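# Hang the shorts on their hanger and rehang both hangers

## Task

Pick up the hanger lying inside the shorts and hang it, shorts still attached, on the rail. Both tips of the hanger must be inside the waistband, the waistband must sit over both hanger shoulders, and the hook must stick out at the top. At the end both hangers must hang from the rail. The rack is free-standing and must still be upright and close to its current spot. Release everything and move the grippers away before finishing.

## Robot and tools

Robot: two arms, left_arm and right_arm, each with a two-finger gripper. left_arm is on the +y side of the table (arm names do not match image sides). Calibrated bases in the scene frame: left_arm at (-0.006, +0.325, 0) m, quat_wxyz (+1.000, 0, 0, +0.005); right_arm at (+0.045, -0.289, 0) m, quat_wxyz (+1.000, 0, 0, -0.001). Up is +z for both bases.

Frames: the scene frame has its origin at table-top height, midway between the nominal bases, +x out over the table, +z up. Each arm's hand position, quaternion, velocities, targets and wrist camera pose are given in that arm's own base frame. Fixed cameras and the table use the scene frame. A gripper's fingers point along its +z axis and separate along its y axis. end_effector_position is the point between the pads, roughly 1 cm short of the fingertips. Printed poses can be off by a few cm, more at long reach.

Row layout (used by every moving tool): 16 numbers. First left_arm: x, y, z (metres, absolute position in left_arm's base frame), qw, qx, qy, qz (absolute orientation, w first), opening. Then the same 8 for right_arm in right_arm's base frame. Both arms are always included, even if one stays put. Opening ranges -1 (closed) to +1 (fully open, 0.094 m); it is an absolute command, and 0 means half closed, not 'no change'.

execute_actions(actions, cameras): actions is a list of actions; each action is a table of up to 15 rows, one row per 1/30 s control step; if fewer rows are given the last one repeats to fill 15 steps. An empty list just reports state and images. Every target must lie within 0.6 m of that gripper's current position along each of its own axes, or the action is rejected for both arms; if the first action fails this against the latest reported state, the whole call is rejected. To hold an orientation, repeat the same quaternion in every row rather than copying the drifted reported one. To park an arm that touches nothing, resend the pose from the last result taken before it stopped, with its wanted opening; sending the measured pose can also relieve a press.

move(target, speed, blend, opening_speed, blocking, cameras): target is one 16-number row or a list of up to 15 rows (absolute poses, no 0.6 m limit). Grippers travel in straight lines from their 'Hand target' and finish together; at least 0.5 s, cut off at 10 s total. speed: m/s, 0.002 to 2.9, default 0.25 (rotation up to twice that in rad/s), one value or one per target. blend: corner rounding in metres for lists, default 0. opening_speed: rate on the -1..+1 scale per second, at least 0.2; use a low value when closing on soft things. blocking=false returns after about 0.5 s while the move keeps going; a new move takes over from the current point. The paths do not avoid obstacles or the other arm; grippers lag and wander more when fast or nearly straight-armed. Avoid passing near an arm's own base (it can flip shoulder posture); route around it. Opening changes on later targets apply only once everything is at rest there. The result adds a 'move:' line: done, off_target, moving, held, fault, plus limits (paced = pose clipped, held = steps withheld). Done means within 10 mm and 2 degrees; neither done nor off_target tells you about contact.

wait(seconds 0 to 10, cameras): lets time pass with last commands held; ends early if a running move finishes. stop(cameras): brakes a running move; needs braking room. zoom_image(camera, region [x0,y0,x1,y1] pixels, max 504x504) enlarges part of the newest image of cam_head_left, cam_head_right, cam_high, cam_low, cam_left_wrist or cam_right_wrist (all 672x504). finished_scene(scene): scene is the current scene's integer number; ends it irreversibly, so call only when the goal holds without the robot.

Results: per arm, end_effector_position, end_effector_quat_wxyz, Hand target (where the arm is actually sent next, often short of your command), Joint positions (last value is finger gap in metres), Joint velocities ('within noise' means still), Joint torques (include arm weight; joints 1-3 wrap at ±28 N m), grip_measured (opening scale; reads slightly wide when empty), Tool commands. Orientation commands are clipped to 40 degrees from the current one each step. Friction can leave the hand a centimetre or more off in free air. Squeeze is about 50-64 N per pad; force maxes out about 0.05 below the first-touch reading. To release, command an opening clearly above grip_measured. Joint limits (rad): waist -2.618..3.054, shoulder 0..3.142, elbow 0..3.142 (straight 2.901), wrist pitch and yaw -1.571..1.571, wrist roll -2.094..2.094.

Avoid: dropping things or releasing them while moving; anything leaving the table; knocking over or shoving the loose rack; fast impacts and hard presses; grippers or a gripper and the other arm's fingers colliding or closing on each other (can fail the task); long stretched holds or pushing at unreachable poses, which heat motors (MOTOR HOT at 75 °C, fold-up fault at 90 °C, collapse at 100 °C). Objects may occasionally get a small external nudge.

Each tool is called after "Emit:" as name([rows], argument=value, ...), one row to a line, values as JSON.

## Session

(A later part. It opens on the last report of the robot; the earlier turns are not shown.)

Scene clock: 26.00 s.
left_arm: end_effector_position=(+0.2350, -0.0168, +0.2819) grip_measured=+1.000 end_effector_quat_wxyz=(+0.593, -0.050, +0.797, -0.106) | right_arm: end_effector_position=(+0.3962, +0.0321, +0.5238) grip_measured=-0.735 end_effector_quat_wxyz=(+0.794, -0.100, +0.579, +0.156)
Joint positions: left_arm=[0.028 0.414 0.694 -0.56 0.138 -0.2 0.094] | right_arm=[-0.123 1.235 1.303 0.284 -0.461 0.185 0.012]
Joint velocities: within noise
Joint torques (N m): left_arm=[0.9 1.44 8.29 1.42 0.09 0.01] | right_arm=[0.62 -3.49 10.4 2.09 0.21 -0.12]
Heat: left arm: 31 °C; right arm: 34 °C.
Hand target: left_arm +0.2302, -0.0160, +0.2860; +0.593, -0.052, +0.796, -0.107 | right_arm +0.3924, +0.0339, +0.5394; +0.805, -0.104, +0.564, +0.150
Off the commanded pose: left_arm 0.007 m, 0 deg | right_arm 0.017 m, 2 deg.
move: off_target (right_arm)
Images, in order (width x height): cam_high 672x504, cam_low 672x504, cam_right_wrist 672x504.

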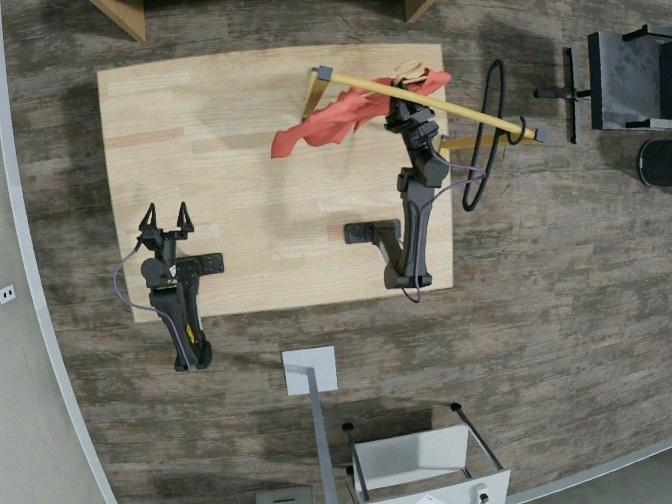

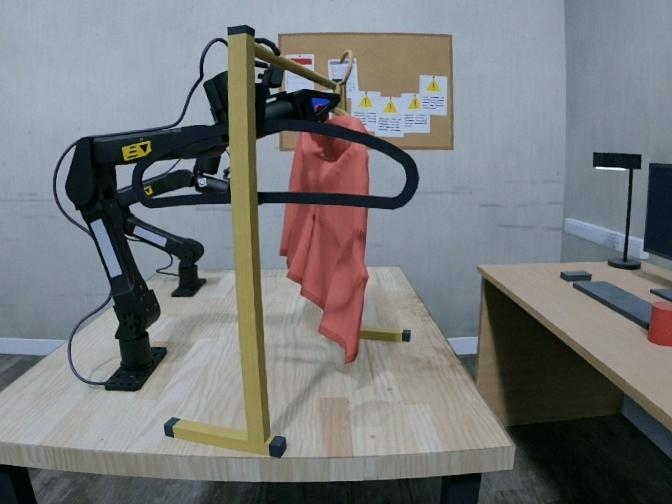

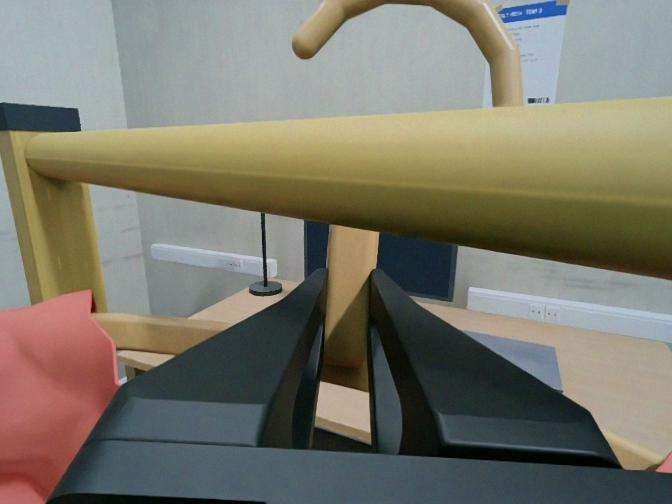

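Emit:
move([
  [0.23,-0.016,0.286,0.593,-0.052,0.796,-0.107,1,0.393,0.034,0.528,0.8055,-0.1045,0.564,0.1493,-1],
  [0.23,-0.016,0.286,0.593,-0.052,0.796,-0.107,1,0.361,0.049,0.526,0.8055,-0.1045,0.564,0.1493,-1],
], speed=0.07, cameras=["cam_right_wrist","cam_low","cam_high"])

Emit:
zoom_image(camera="cam_low", region=[210, 20, 410, 220])

Emit:
zoom_image(camera="cam_high", region=[360, 40, 460, 130])

Scene clock: 28.63 s.
left_arm: end_effector_position=(+0.2350, -0.0169, +0.2819) grip_measured=+1.000 end_effector_quat_wxyz=(+0.593, -0.050, +0.797, -0.106) | right_arm: end_effector_position=(+0.3690, +0.0474, +0.5216) grip_measured=-0.735 end_effector_quat_wxyz=(+0.798, -0.103, +0.573, +0.154)
Joint positions: left_arm=[0.028 0.414 0.694 -0.56 0.138 -0.2 0.094] | right_arm=[-0.068 1.131 1.222 0.267 -0.411 0.162 0.012]
Joint velocities: within noise
Joint torques (N m): left_arm=[0.85 1.51 8.34 1.46 0.08 0.02] | right_arm=[0.57 -4.78 6.31 2.11 0.19 -0.15]
Heat: left arm: 31 °C; right arm: 34 °C.
Hand target: left_arm +0.2302, -0.0161, +0.2860; +0.593, -0.052, +0.796, -0.107 | right_arm +0.3611, +0.0489, +0.5260; +0.805, -0.105, +0.564, +0.149
Off the commanded pose: left_arm 0.007 m, 0 deg | right_arm 0.009 m, 1 deg.
move: done
Images, in order (width x height): cam_high 672x504, cam_low 672x504, cam_right_wrist 672x504.

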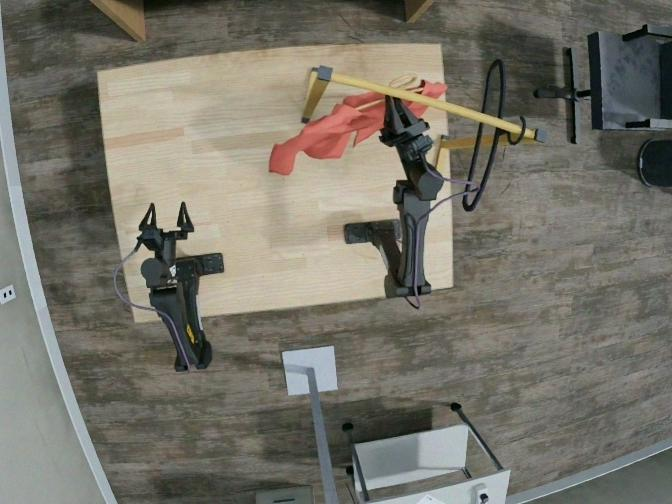

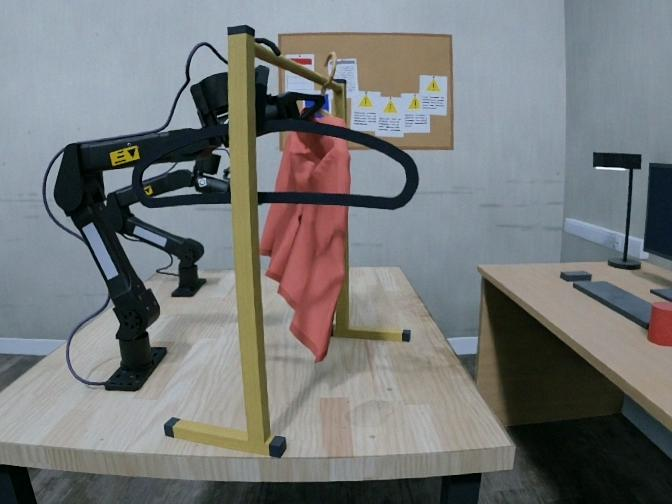

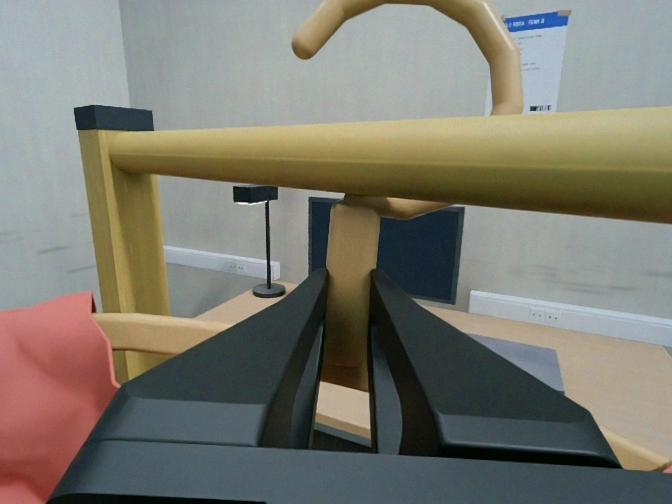

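Scaled by 2.520 from the camera's 672x504 image, which has a finer 960x720 frame.

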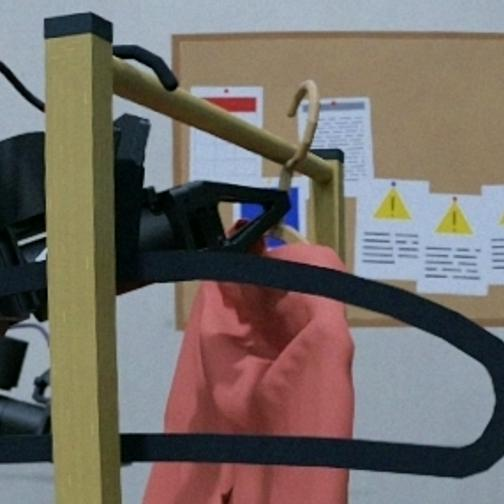

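Scaled by 5.040 from the camera's 672x504 image, which has a finer 960x720 frame.

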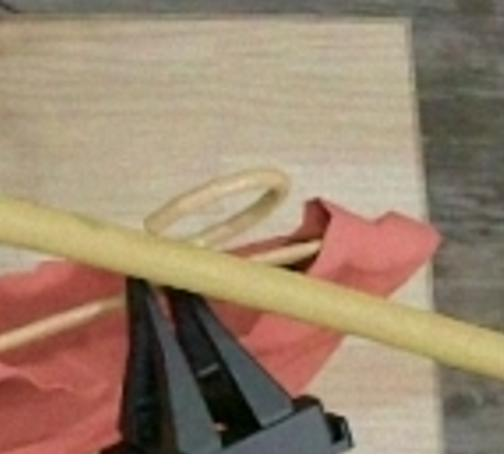

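Emit:
move(target=[0.23,-0.016,0.286,0.593,-0.052,0.796,-0.107,1,0.333,0.063,0.524,0.8055,-0.1045,0.564,0.1493,-1], speed=0.06, cameras=["cam_right_wrist","cam_low","cam_high"])

Emit:
zoom_image(camera="cam_high", region=[360, 40, 460, 130])

Scene clock: 30.43 s.
left_arm: end_effector_position=(+0.2350, -0.0169, +0.2819) grip_measured=+1.000 end_effector_quat_wxyz=(+0.593, -0.050, +0.797, -0.106) | right_arm: end_effector_position=(+0.3474, +0.0594, +0.5074) grip_measured=-0.736 end_effector_quat_wxyz=(+0.786, -0.094, +0.592, +0.151)
Joint positions: left_arm=[0.028 0.414 0.694 -0.56 0.138 -0.2 0.094] | right_arm=[0.001 1.031 1.162 0.17 -0.331 0.133 0.012]
Joint velocities: within noise
Joint torques (N m): left_arm=[0.83 1.48 8.31 1.45 0.1 0] | right_arm=[0.66 -4.57 6.76 2.63 -0.04 -0.08]
Heat: left arm: 31 °C; right arm: 33 °C.
Hand target: left_arm +0.2302, -0.0161, +0.2860; +0.593, -0.052, +0.796, -0.107 | right_arm +0.3328, +0.0629, +0.5237; +0.805, -0.104, +0.564, +0.149
Off the commanded pose: left_arm 0.007 m, 0 deg | right_arm 0.022 m, 4 deg.
move: off_target (right_arm)
Images, in order (width x height): cam_high 672x504, cam_low 672x504, cam_right_wrist 672x504.

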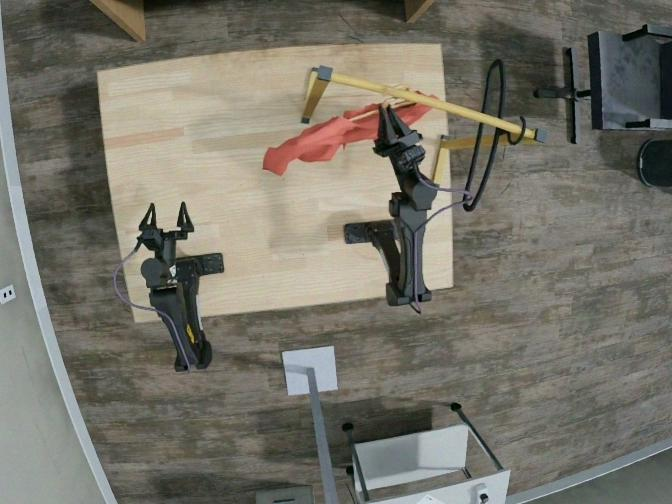

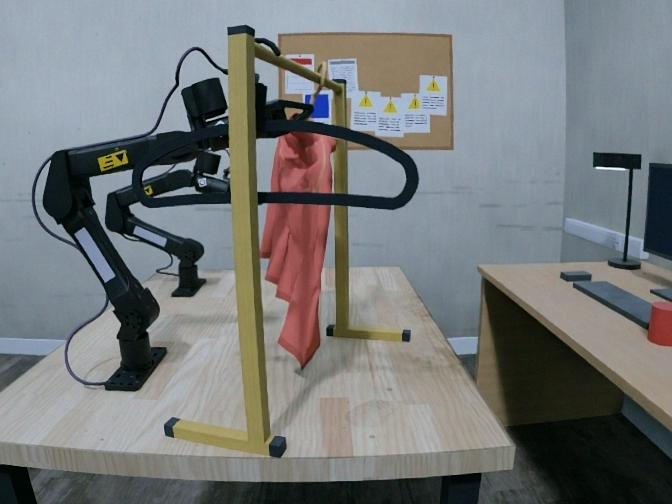

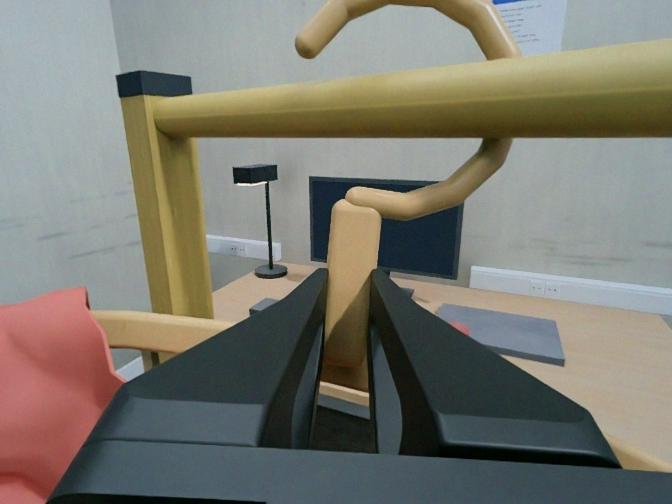

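Scaled by 5.040 from the camera's 672x504 image, which has a finer 960x720 frame.

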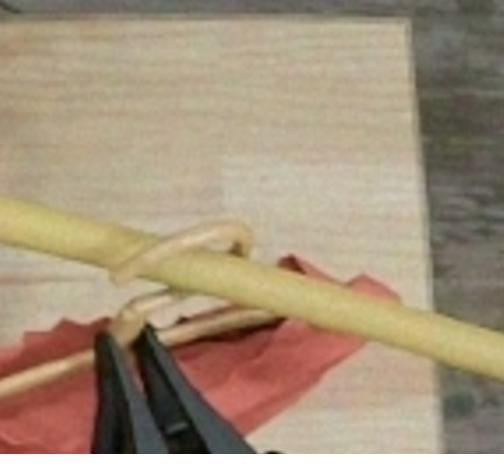

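Emit:
move([
  [0.23,-0.016,0.286,0.593,-0.052,0.796,-0.107,1,0.341,0.062,0.492,0.8055,-0.1045,0.564,0.1493,-1],
  [0.23,-0.016,0.286,0.593,-0.052,0.796,-0.107,1,0.341,0.062,0.483,0.8055,-0.1045,0.564,0.1493,-1],
], speed=0.05, cameras=["cam_right_wrist","cam_low","cam_high"])

Emit:
zoom_image(camera="cam_low", region=[210, 20, 410, 220])

Scene clock: 32.00 s.
left_arm: end_effector_position=(+0.2350, -0.0169, +0.2819) grip_measured=+1.000 end_effector_quat_wxyz=(+0.593, -0.050, +0.797, -0.106) | right_arm: end_effector_position=(+0.3478, +0.0600, +0.4880) grip_measured=-0.735 end_effector_quat_wxyz=(+0.806, -0.099, +0.563, +0.151)
Joint positions: left_arm=[0.028 0.414 0.694 -0.56 0.138 -0.2 0.094] | right_arm=[0.001 1.013 1.004 0.383 -0.334 0.139 0.012]
Joint velocities: within noise
Joint torques (N m): left_arm=[0.88 1.46 8.32 1.45 0.13 0.02] | right_arm=[0.35 -4.49 5.61 2.02 0 -0.12]
Heat: left arm: 31 °C; right arm: 33 °C.
Hand target: left_arm +0.2302, -0.0161, +0.2860; +0.593, -0.052, +0.796, -0.107 | right_arm +0.3414, +0.0620, +0.4831; +0.805, -0.105, +0.564, +0.149
Off the commanded pose: left_arm 0.007 m, 0 deg | right_arm 0.009 m, 1 deg.
move: done
Images, in order (width x height): cam_high 672x504, cam_low 672x504, cam_right_wrist 672x504.

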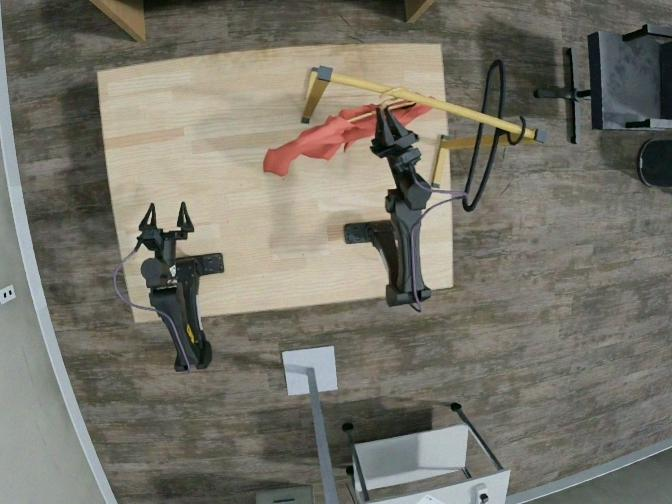

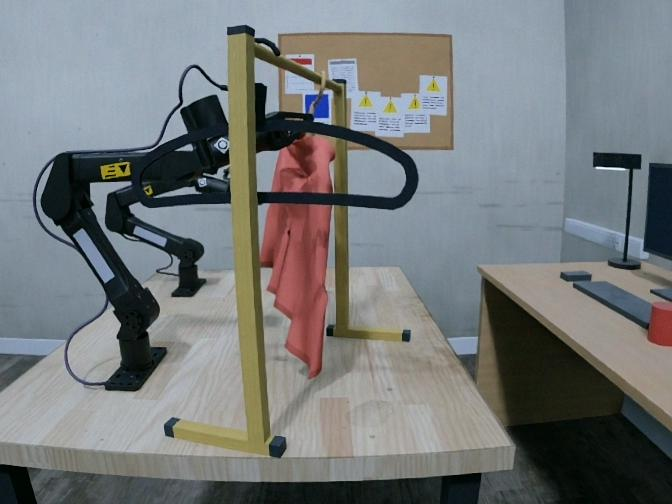

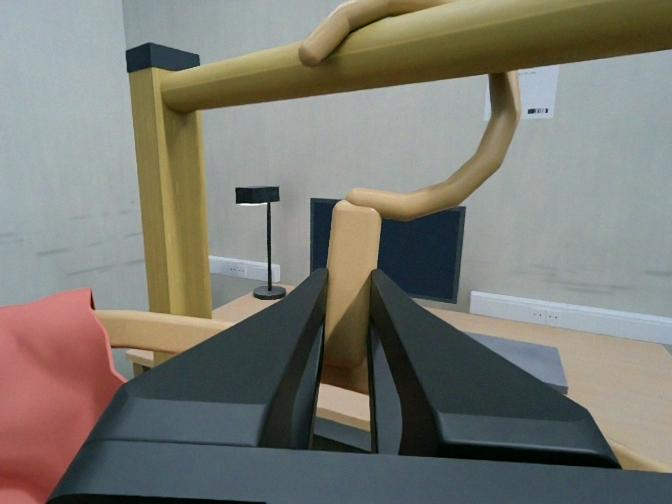

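Scaled by 2.520 from the camera's 672x504 image, which has a finer 960x720 frame.

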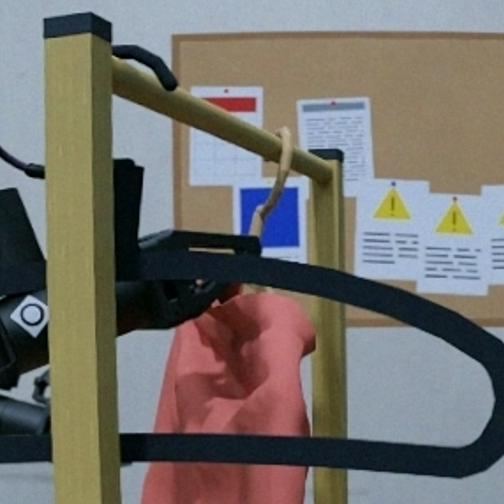

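Emit:
move([
  [0.23,-0.016,0.286,0.593,-0.052,0.796,-0.107,1,0.341,0.062,0.48,0.8055,-0.1045,0.564,0.1493,-1],
  [0.23,-0.016,0.286,0.593,-0.052,0.796,-0.107,1,0.341,0.062,0.48,0.8055,-0.1045,0.564,0.1493,-0.3],
], speed=0.05, opening_speed=0.4, cameras=["cam_right_wrist","cam_high","cam_low"])

Scene clock: 34.93 s.
left_arm: end_effector_position=(+0.2350, -0.0169, +0.2819) grip_measured=+1.000 end_effector_quat_wxyz=(+0.593, -0.050, +0.797, -0.106) | right_arm: end_effector_position=(+0.3435, +0.0598, +0.4880) grip_measured=-0.302 end_effector_quat_wxyz=(+0.811, -0.100, +0.557, +0.150)
Joint positions: left_arm=[0.028 0.414 0.694 -0.56 0.138 -0.2 0.094] | right_arm=[0.001 0.998 0.984 0.404 -0.333 0.139 0.033]
Joint velocities: within noise
Joint torques (N m): left_arm=[0.79 1.39 8.31 1.46 0.1 -0.02] | right_arm=[0.25 -3.43 5.9 1.81 -0.01 -0.17]
Heat: left arm: 31 °C; right arm: 33 °C.
Hand target: left_arm +0.2302, -0.0161, +0.2860; +0.593, -0.052, +0.796, -0.107 | right_arm +0.3412, +0.0620, +0.4801; +0.805, -0.105, +0.564, +0.149
Off the commanded pose: left_arm 0.007 m, 0 deg | right_arm 0.009 m, 1 deg.
move: done
Images, in order (width x height): cam_high 672x504, cam_low 672x504, cam_right_wrist 672x504.

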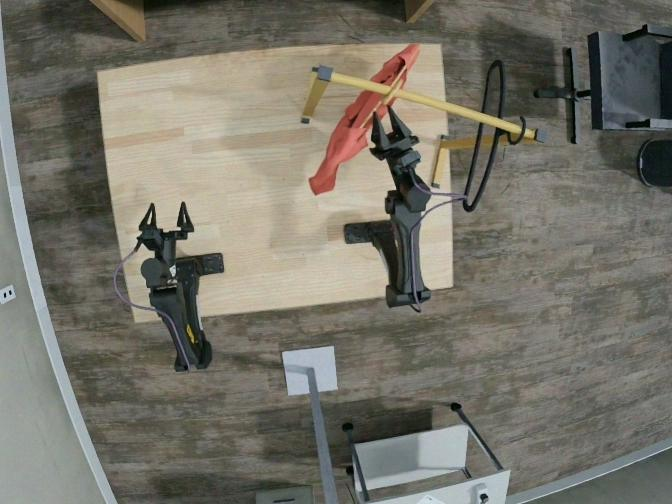

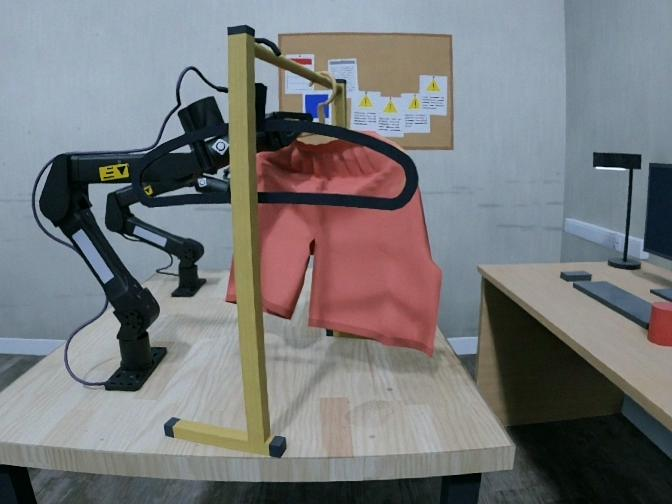

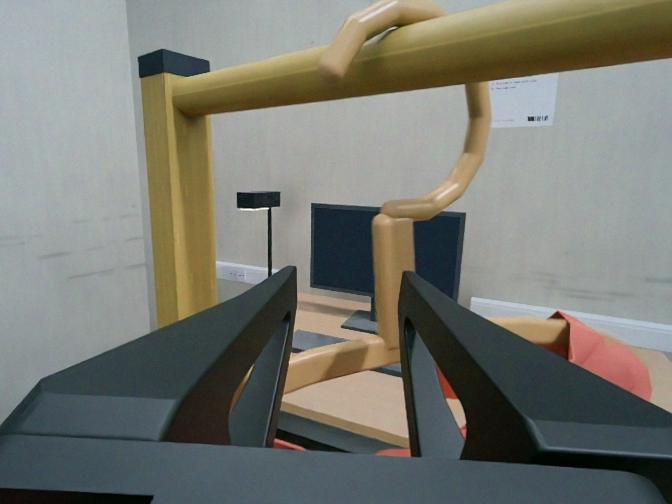

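Emit:
move([
  [0.23,-0.016,0.286,0.593,-0.052,0.796,-0.107,1,0.344,0.053,0.48,0.8055,-0.1045,0.564,0.1493,-0.3],
  [0.23,-0.016,0.286,0.593,-0.052,0.796,-0.107,1,0.24,0.01,0.44,0.8055,-0.1045,0.564,0.1493,-0.3],
], speed=0.1)

Emit:
zoom_image(camera="cam_low", region=[210, 20, 450, 360])

Emit:
zoom_image(camera="cam_high", region=[290, 30, 560, 210])

Emit:
zoom_image(camera="cam_head_left", region=[350, 130, 600, 350])

Scene clock: 37.53 s.
left_arm: end_effector_position=(+0.2350, -0.0169, +0.2819) grip_measured=+1.000 end_effector_quat_wxyz=(+0.593, -0.050, +0.797, -0.106) | right_arm: end_effector_position=(+0.2391, +0.0121, +0.4472) grip_measured=-0.302 end_effector_quat_wxyz=(+0.809, -0.112, +0.559, +0.145)
Joint positions: left_arm=[0.028 0.414 0.694 -0.56 0.138 -0.2 0.094] | right_arm=[-0.54 0.58 0.683 0.447 -0.836 0.406 0.033]
Joint velocities: within noise
Joint torques (N m): left_arm=[0.96 1.44 8.28 1.44 0.09 0] | right_arm=[-0.62 1.2 5.39 1.55 0.17 0.15]
Heat: left arm: 32 °C; right arm: 32 °C.
Hand target: left_arm +0.2302, -0.0161, +0.2860; +0.593, -0.052, +0.796, -0.107 | right_arm +0.2402, +0.0101, +0.4401; +0.805, -0.104, +0.564, +0.149
Off the commanded pose: left_arm 0.007 m, 0 deg | right_arm 0.008 m, 1 deg.
move: done

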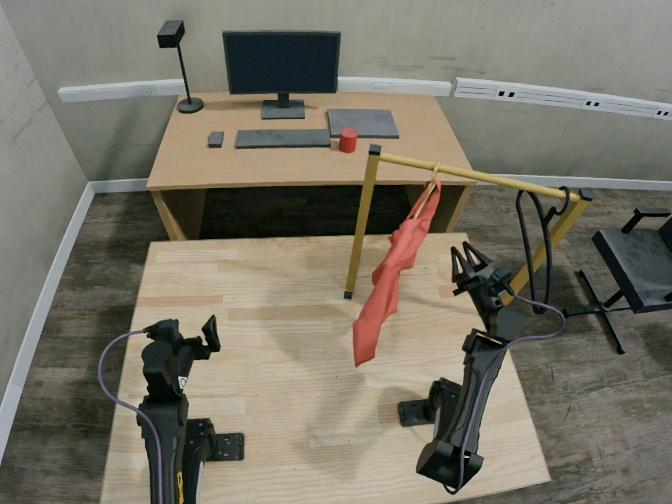

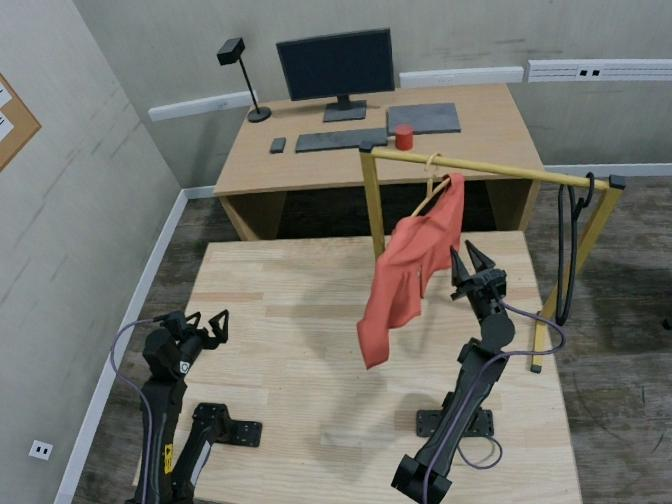

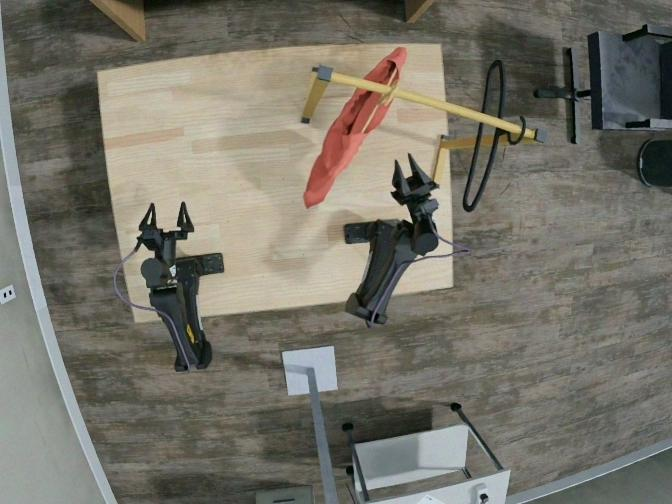

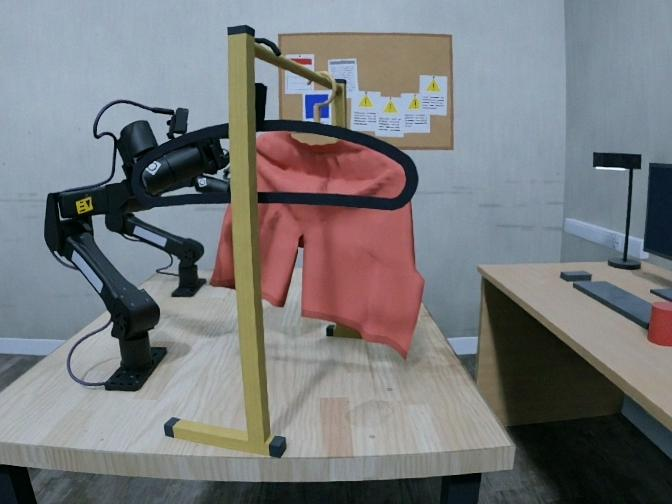

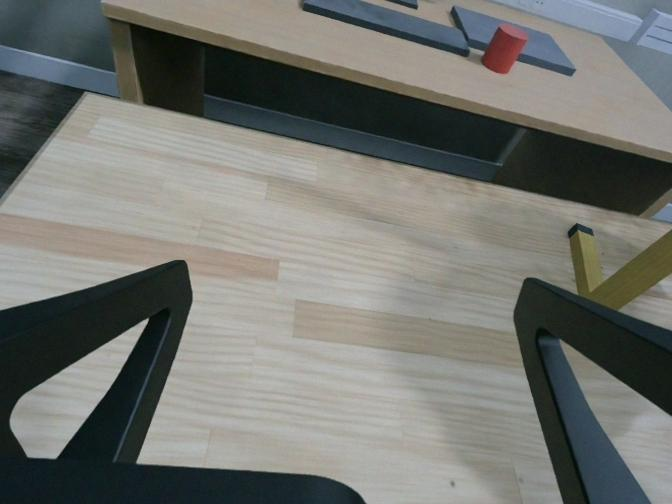

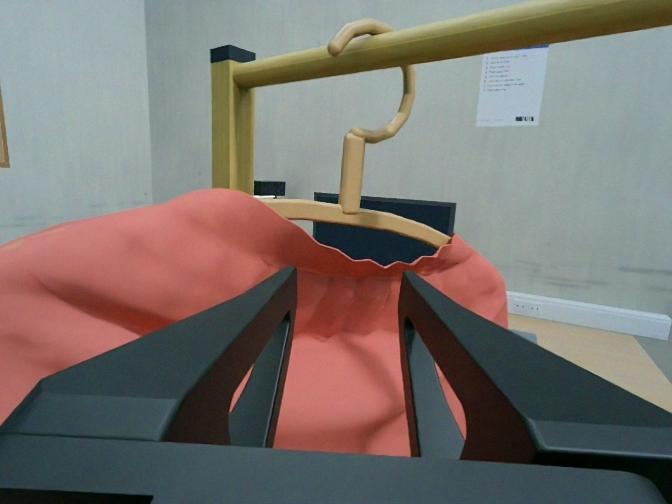

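Scaled by 1.482 from the camera's 672x504 image, which has a finer 960x720 frame.

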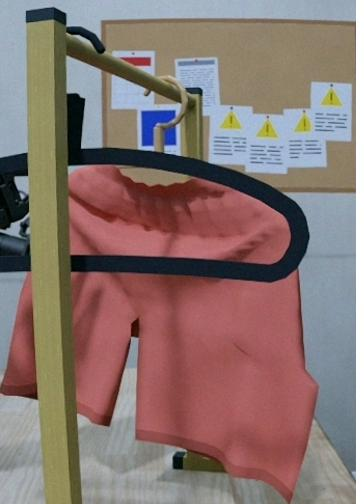

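Scaled by 1.867 from the camera's 672x504 image, which has a finer 960x720 frame.

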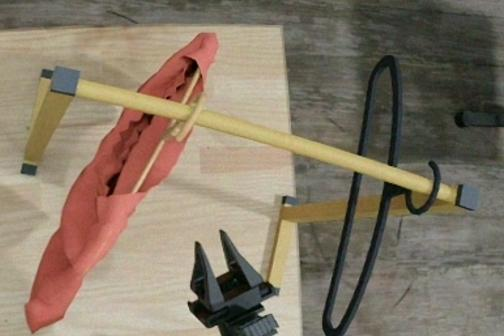

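Scaled by 2.016 from the camera's 672x504 image, which has a finer 960x720 frame.

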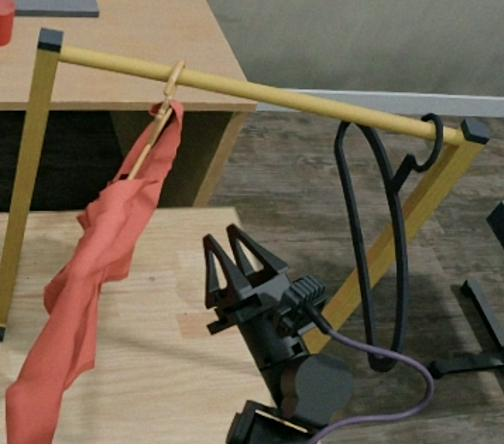

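Good: both shoulders are inside the waistband and the hook is on the rail.

Emit:
finished_scene(scene=2)

The scene is finished: the task was done.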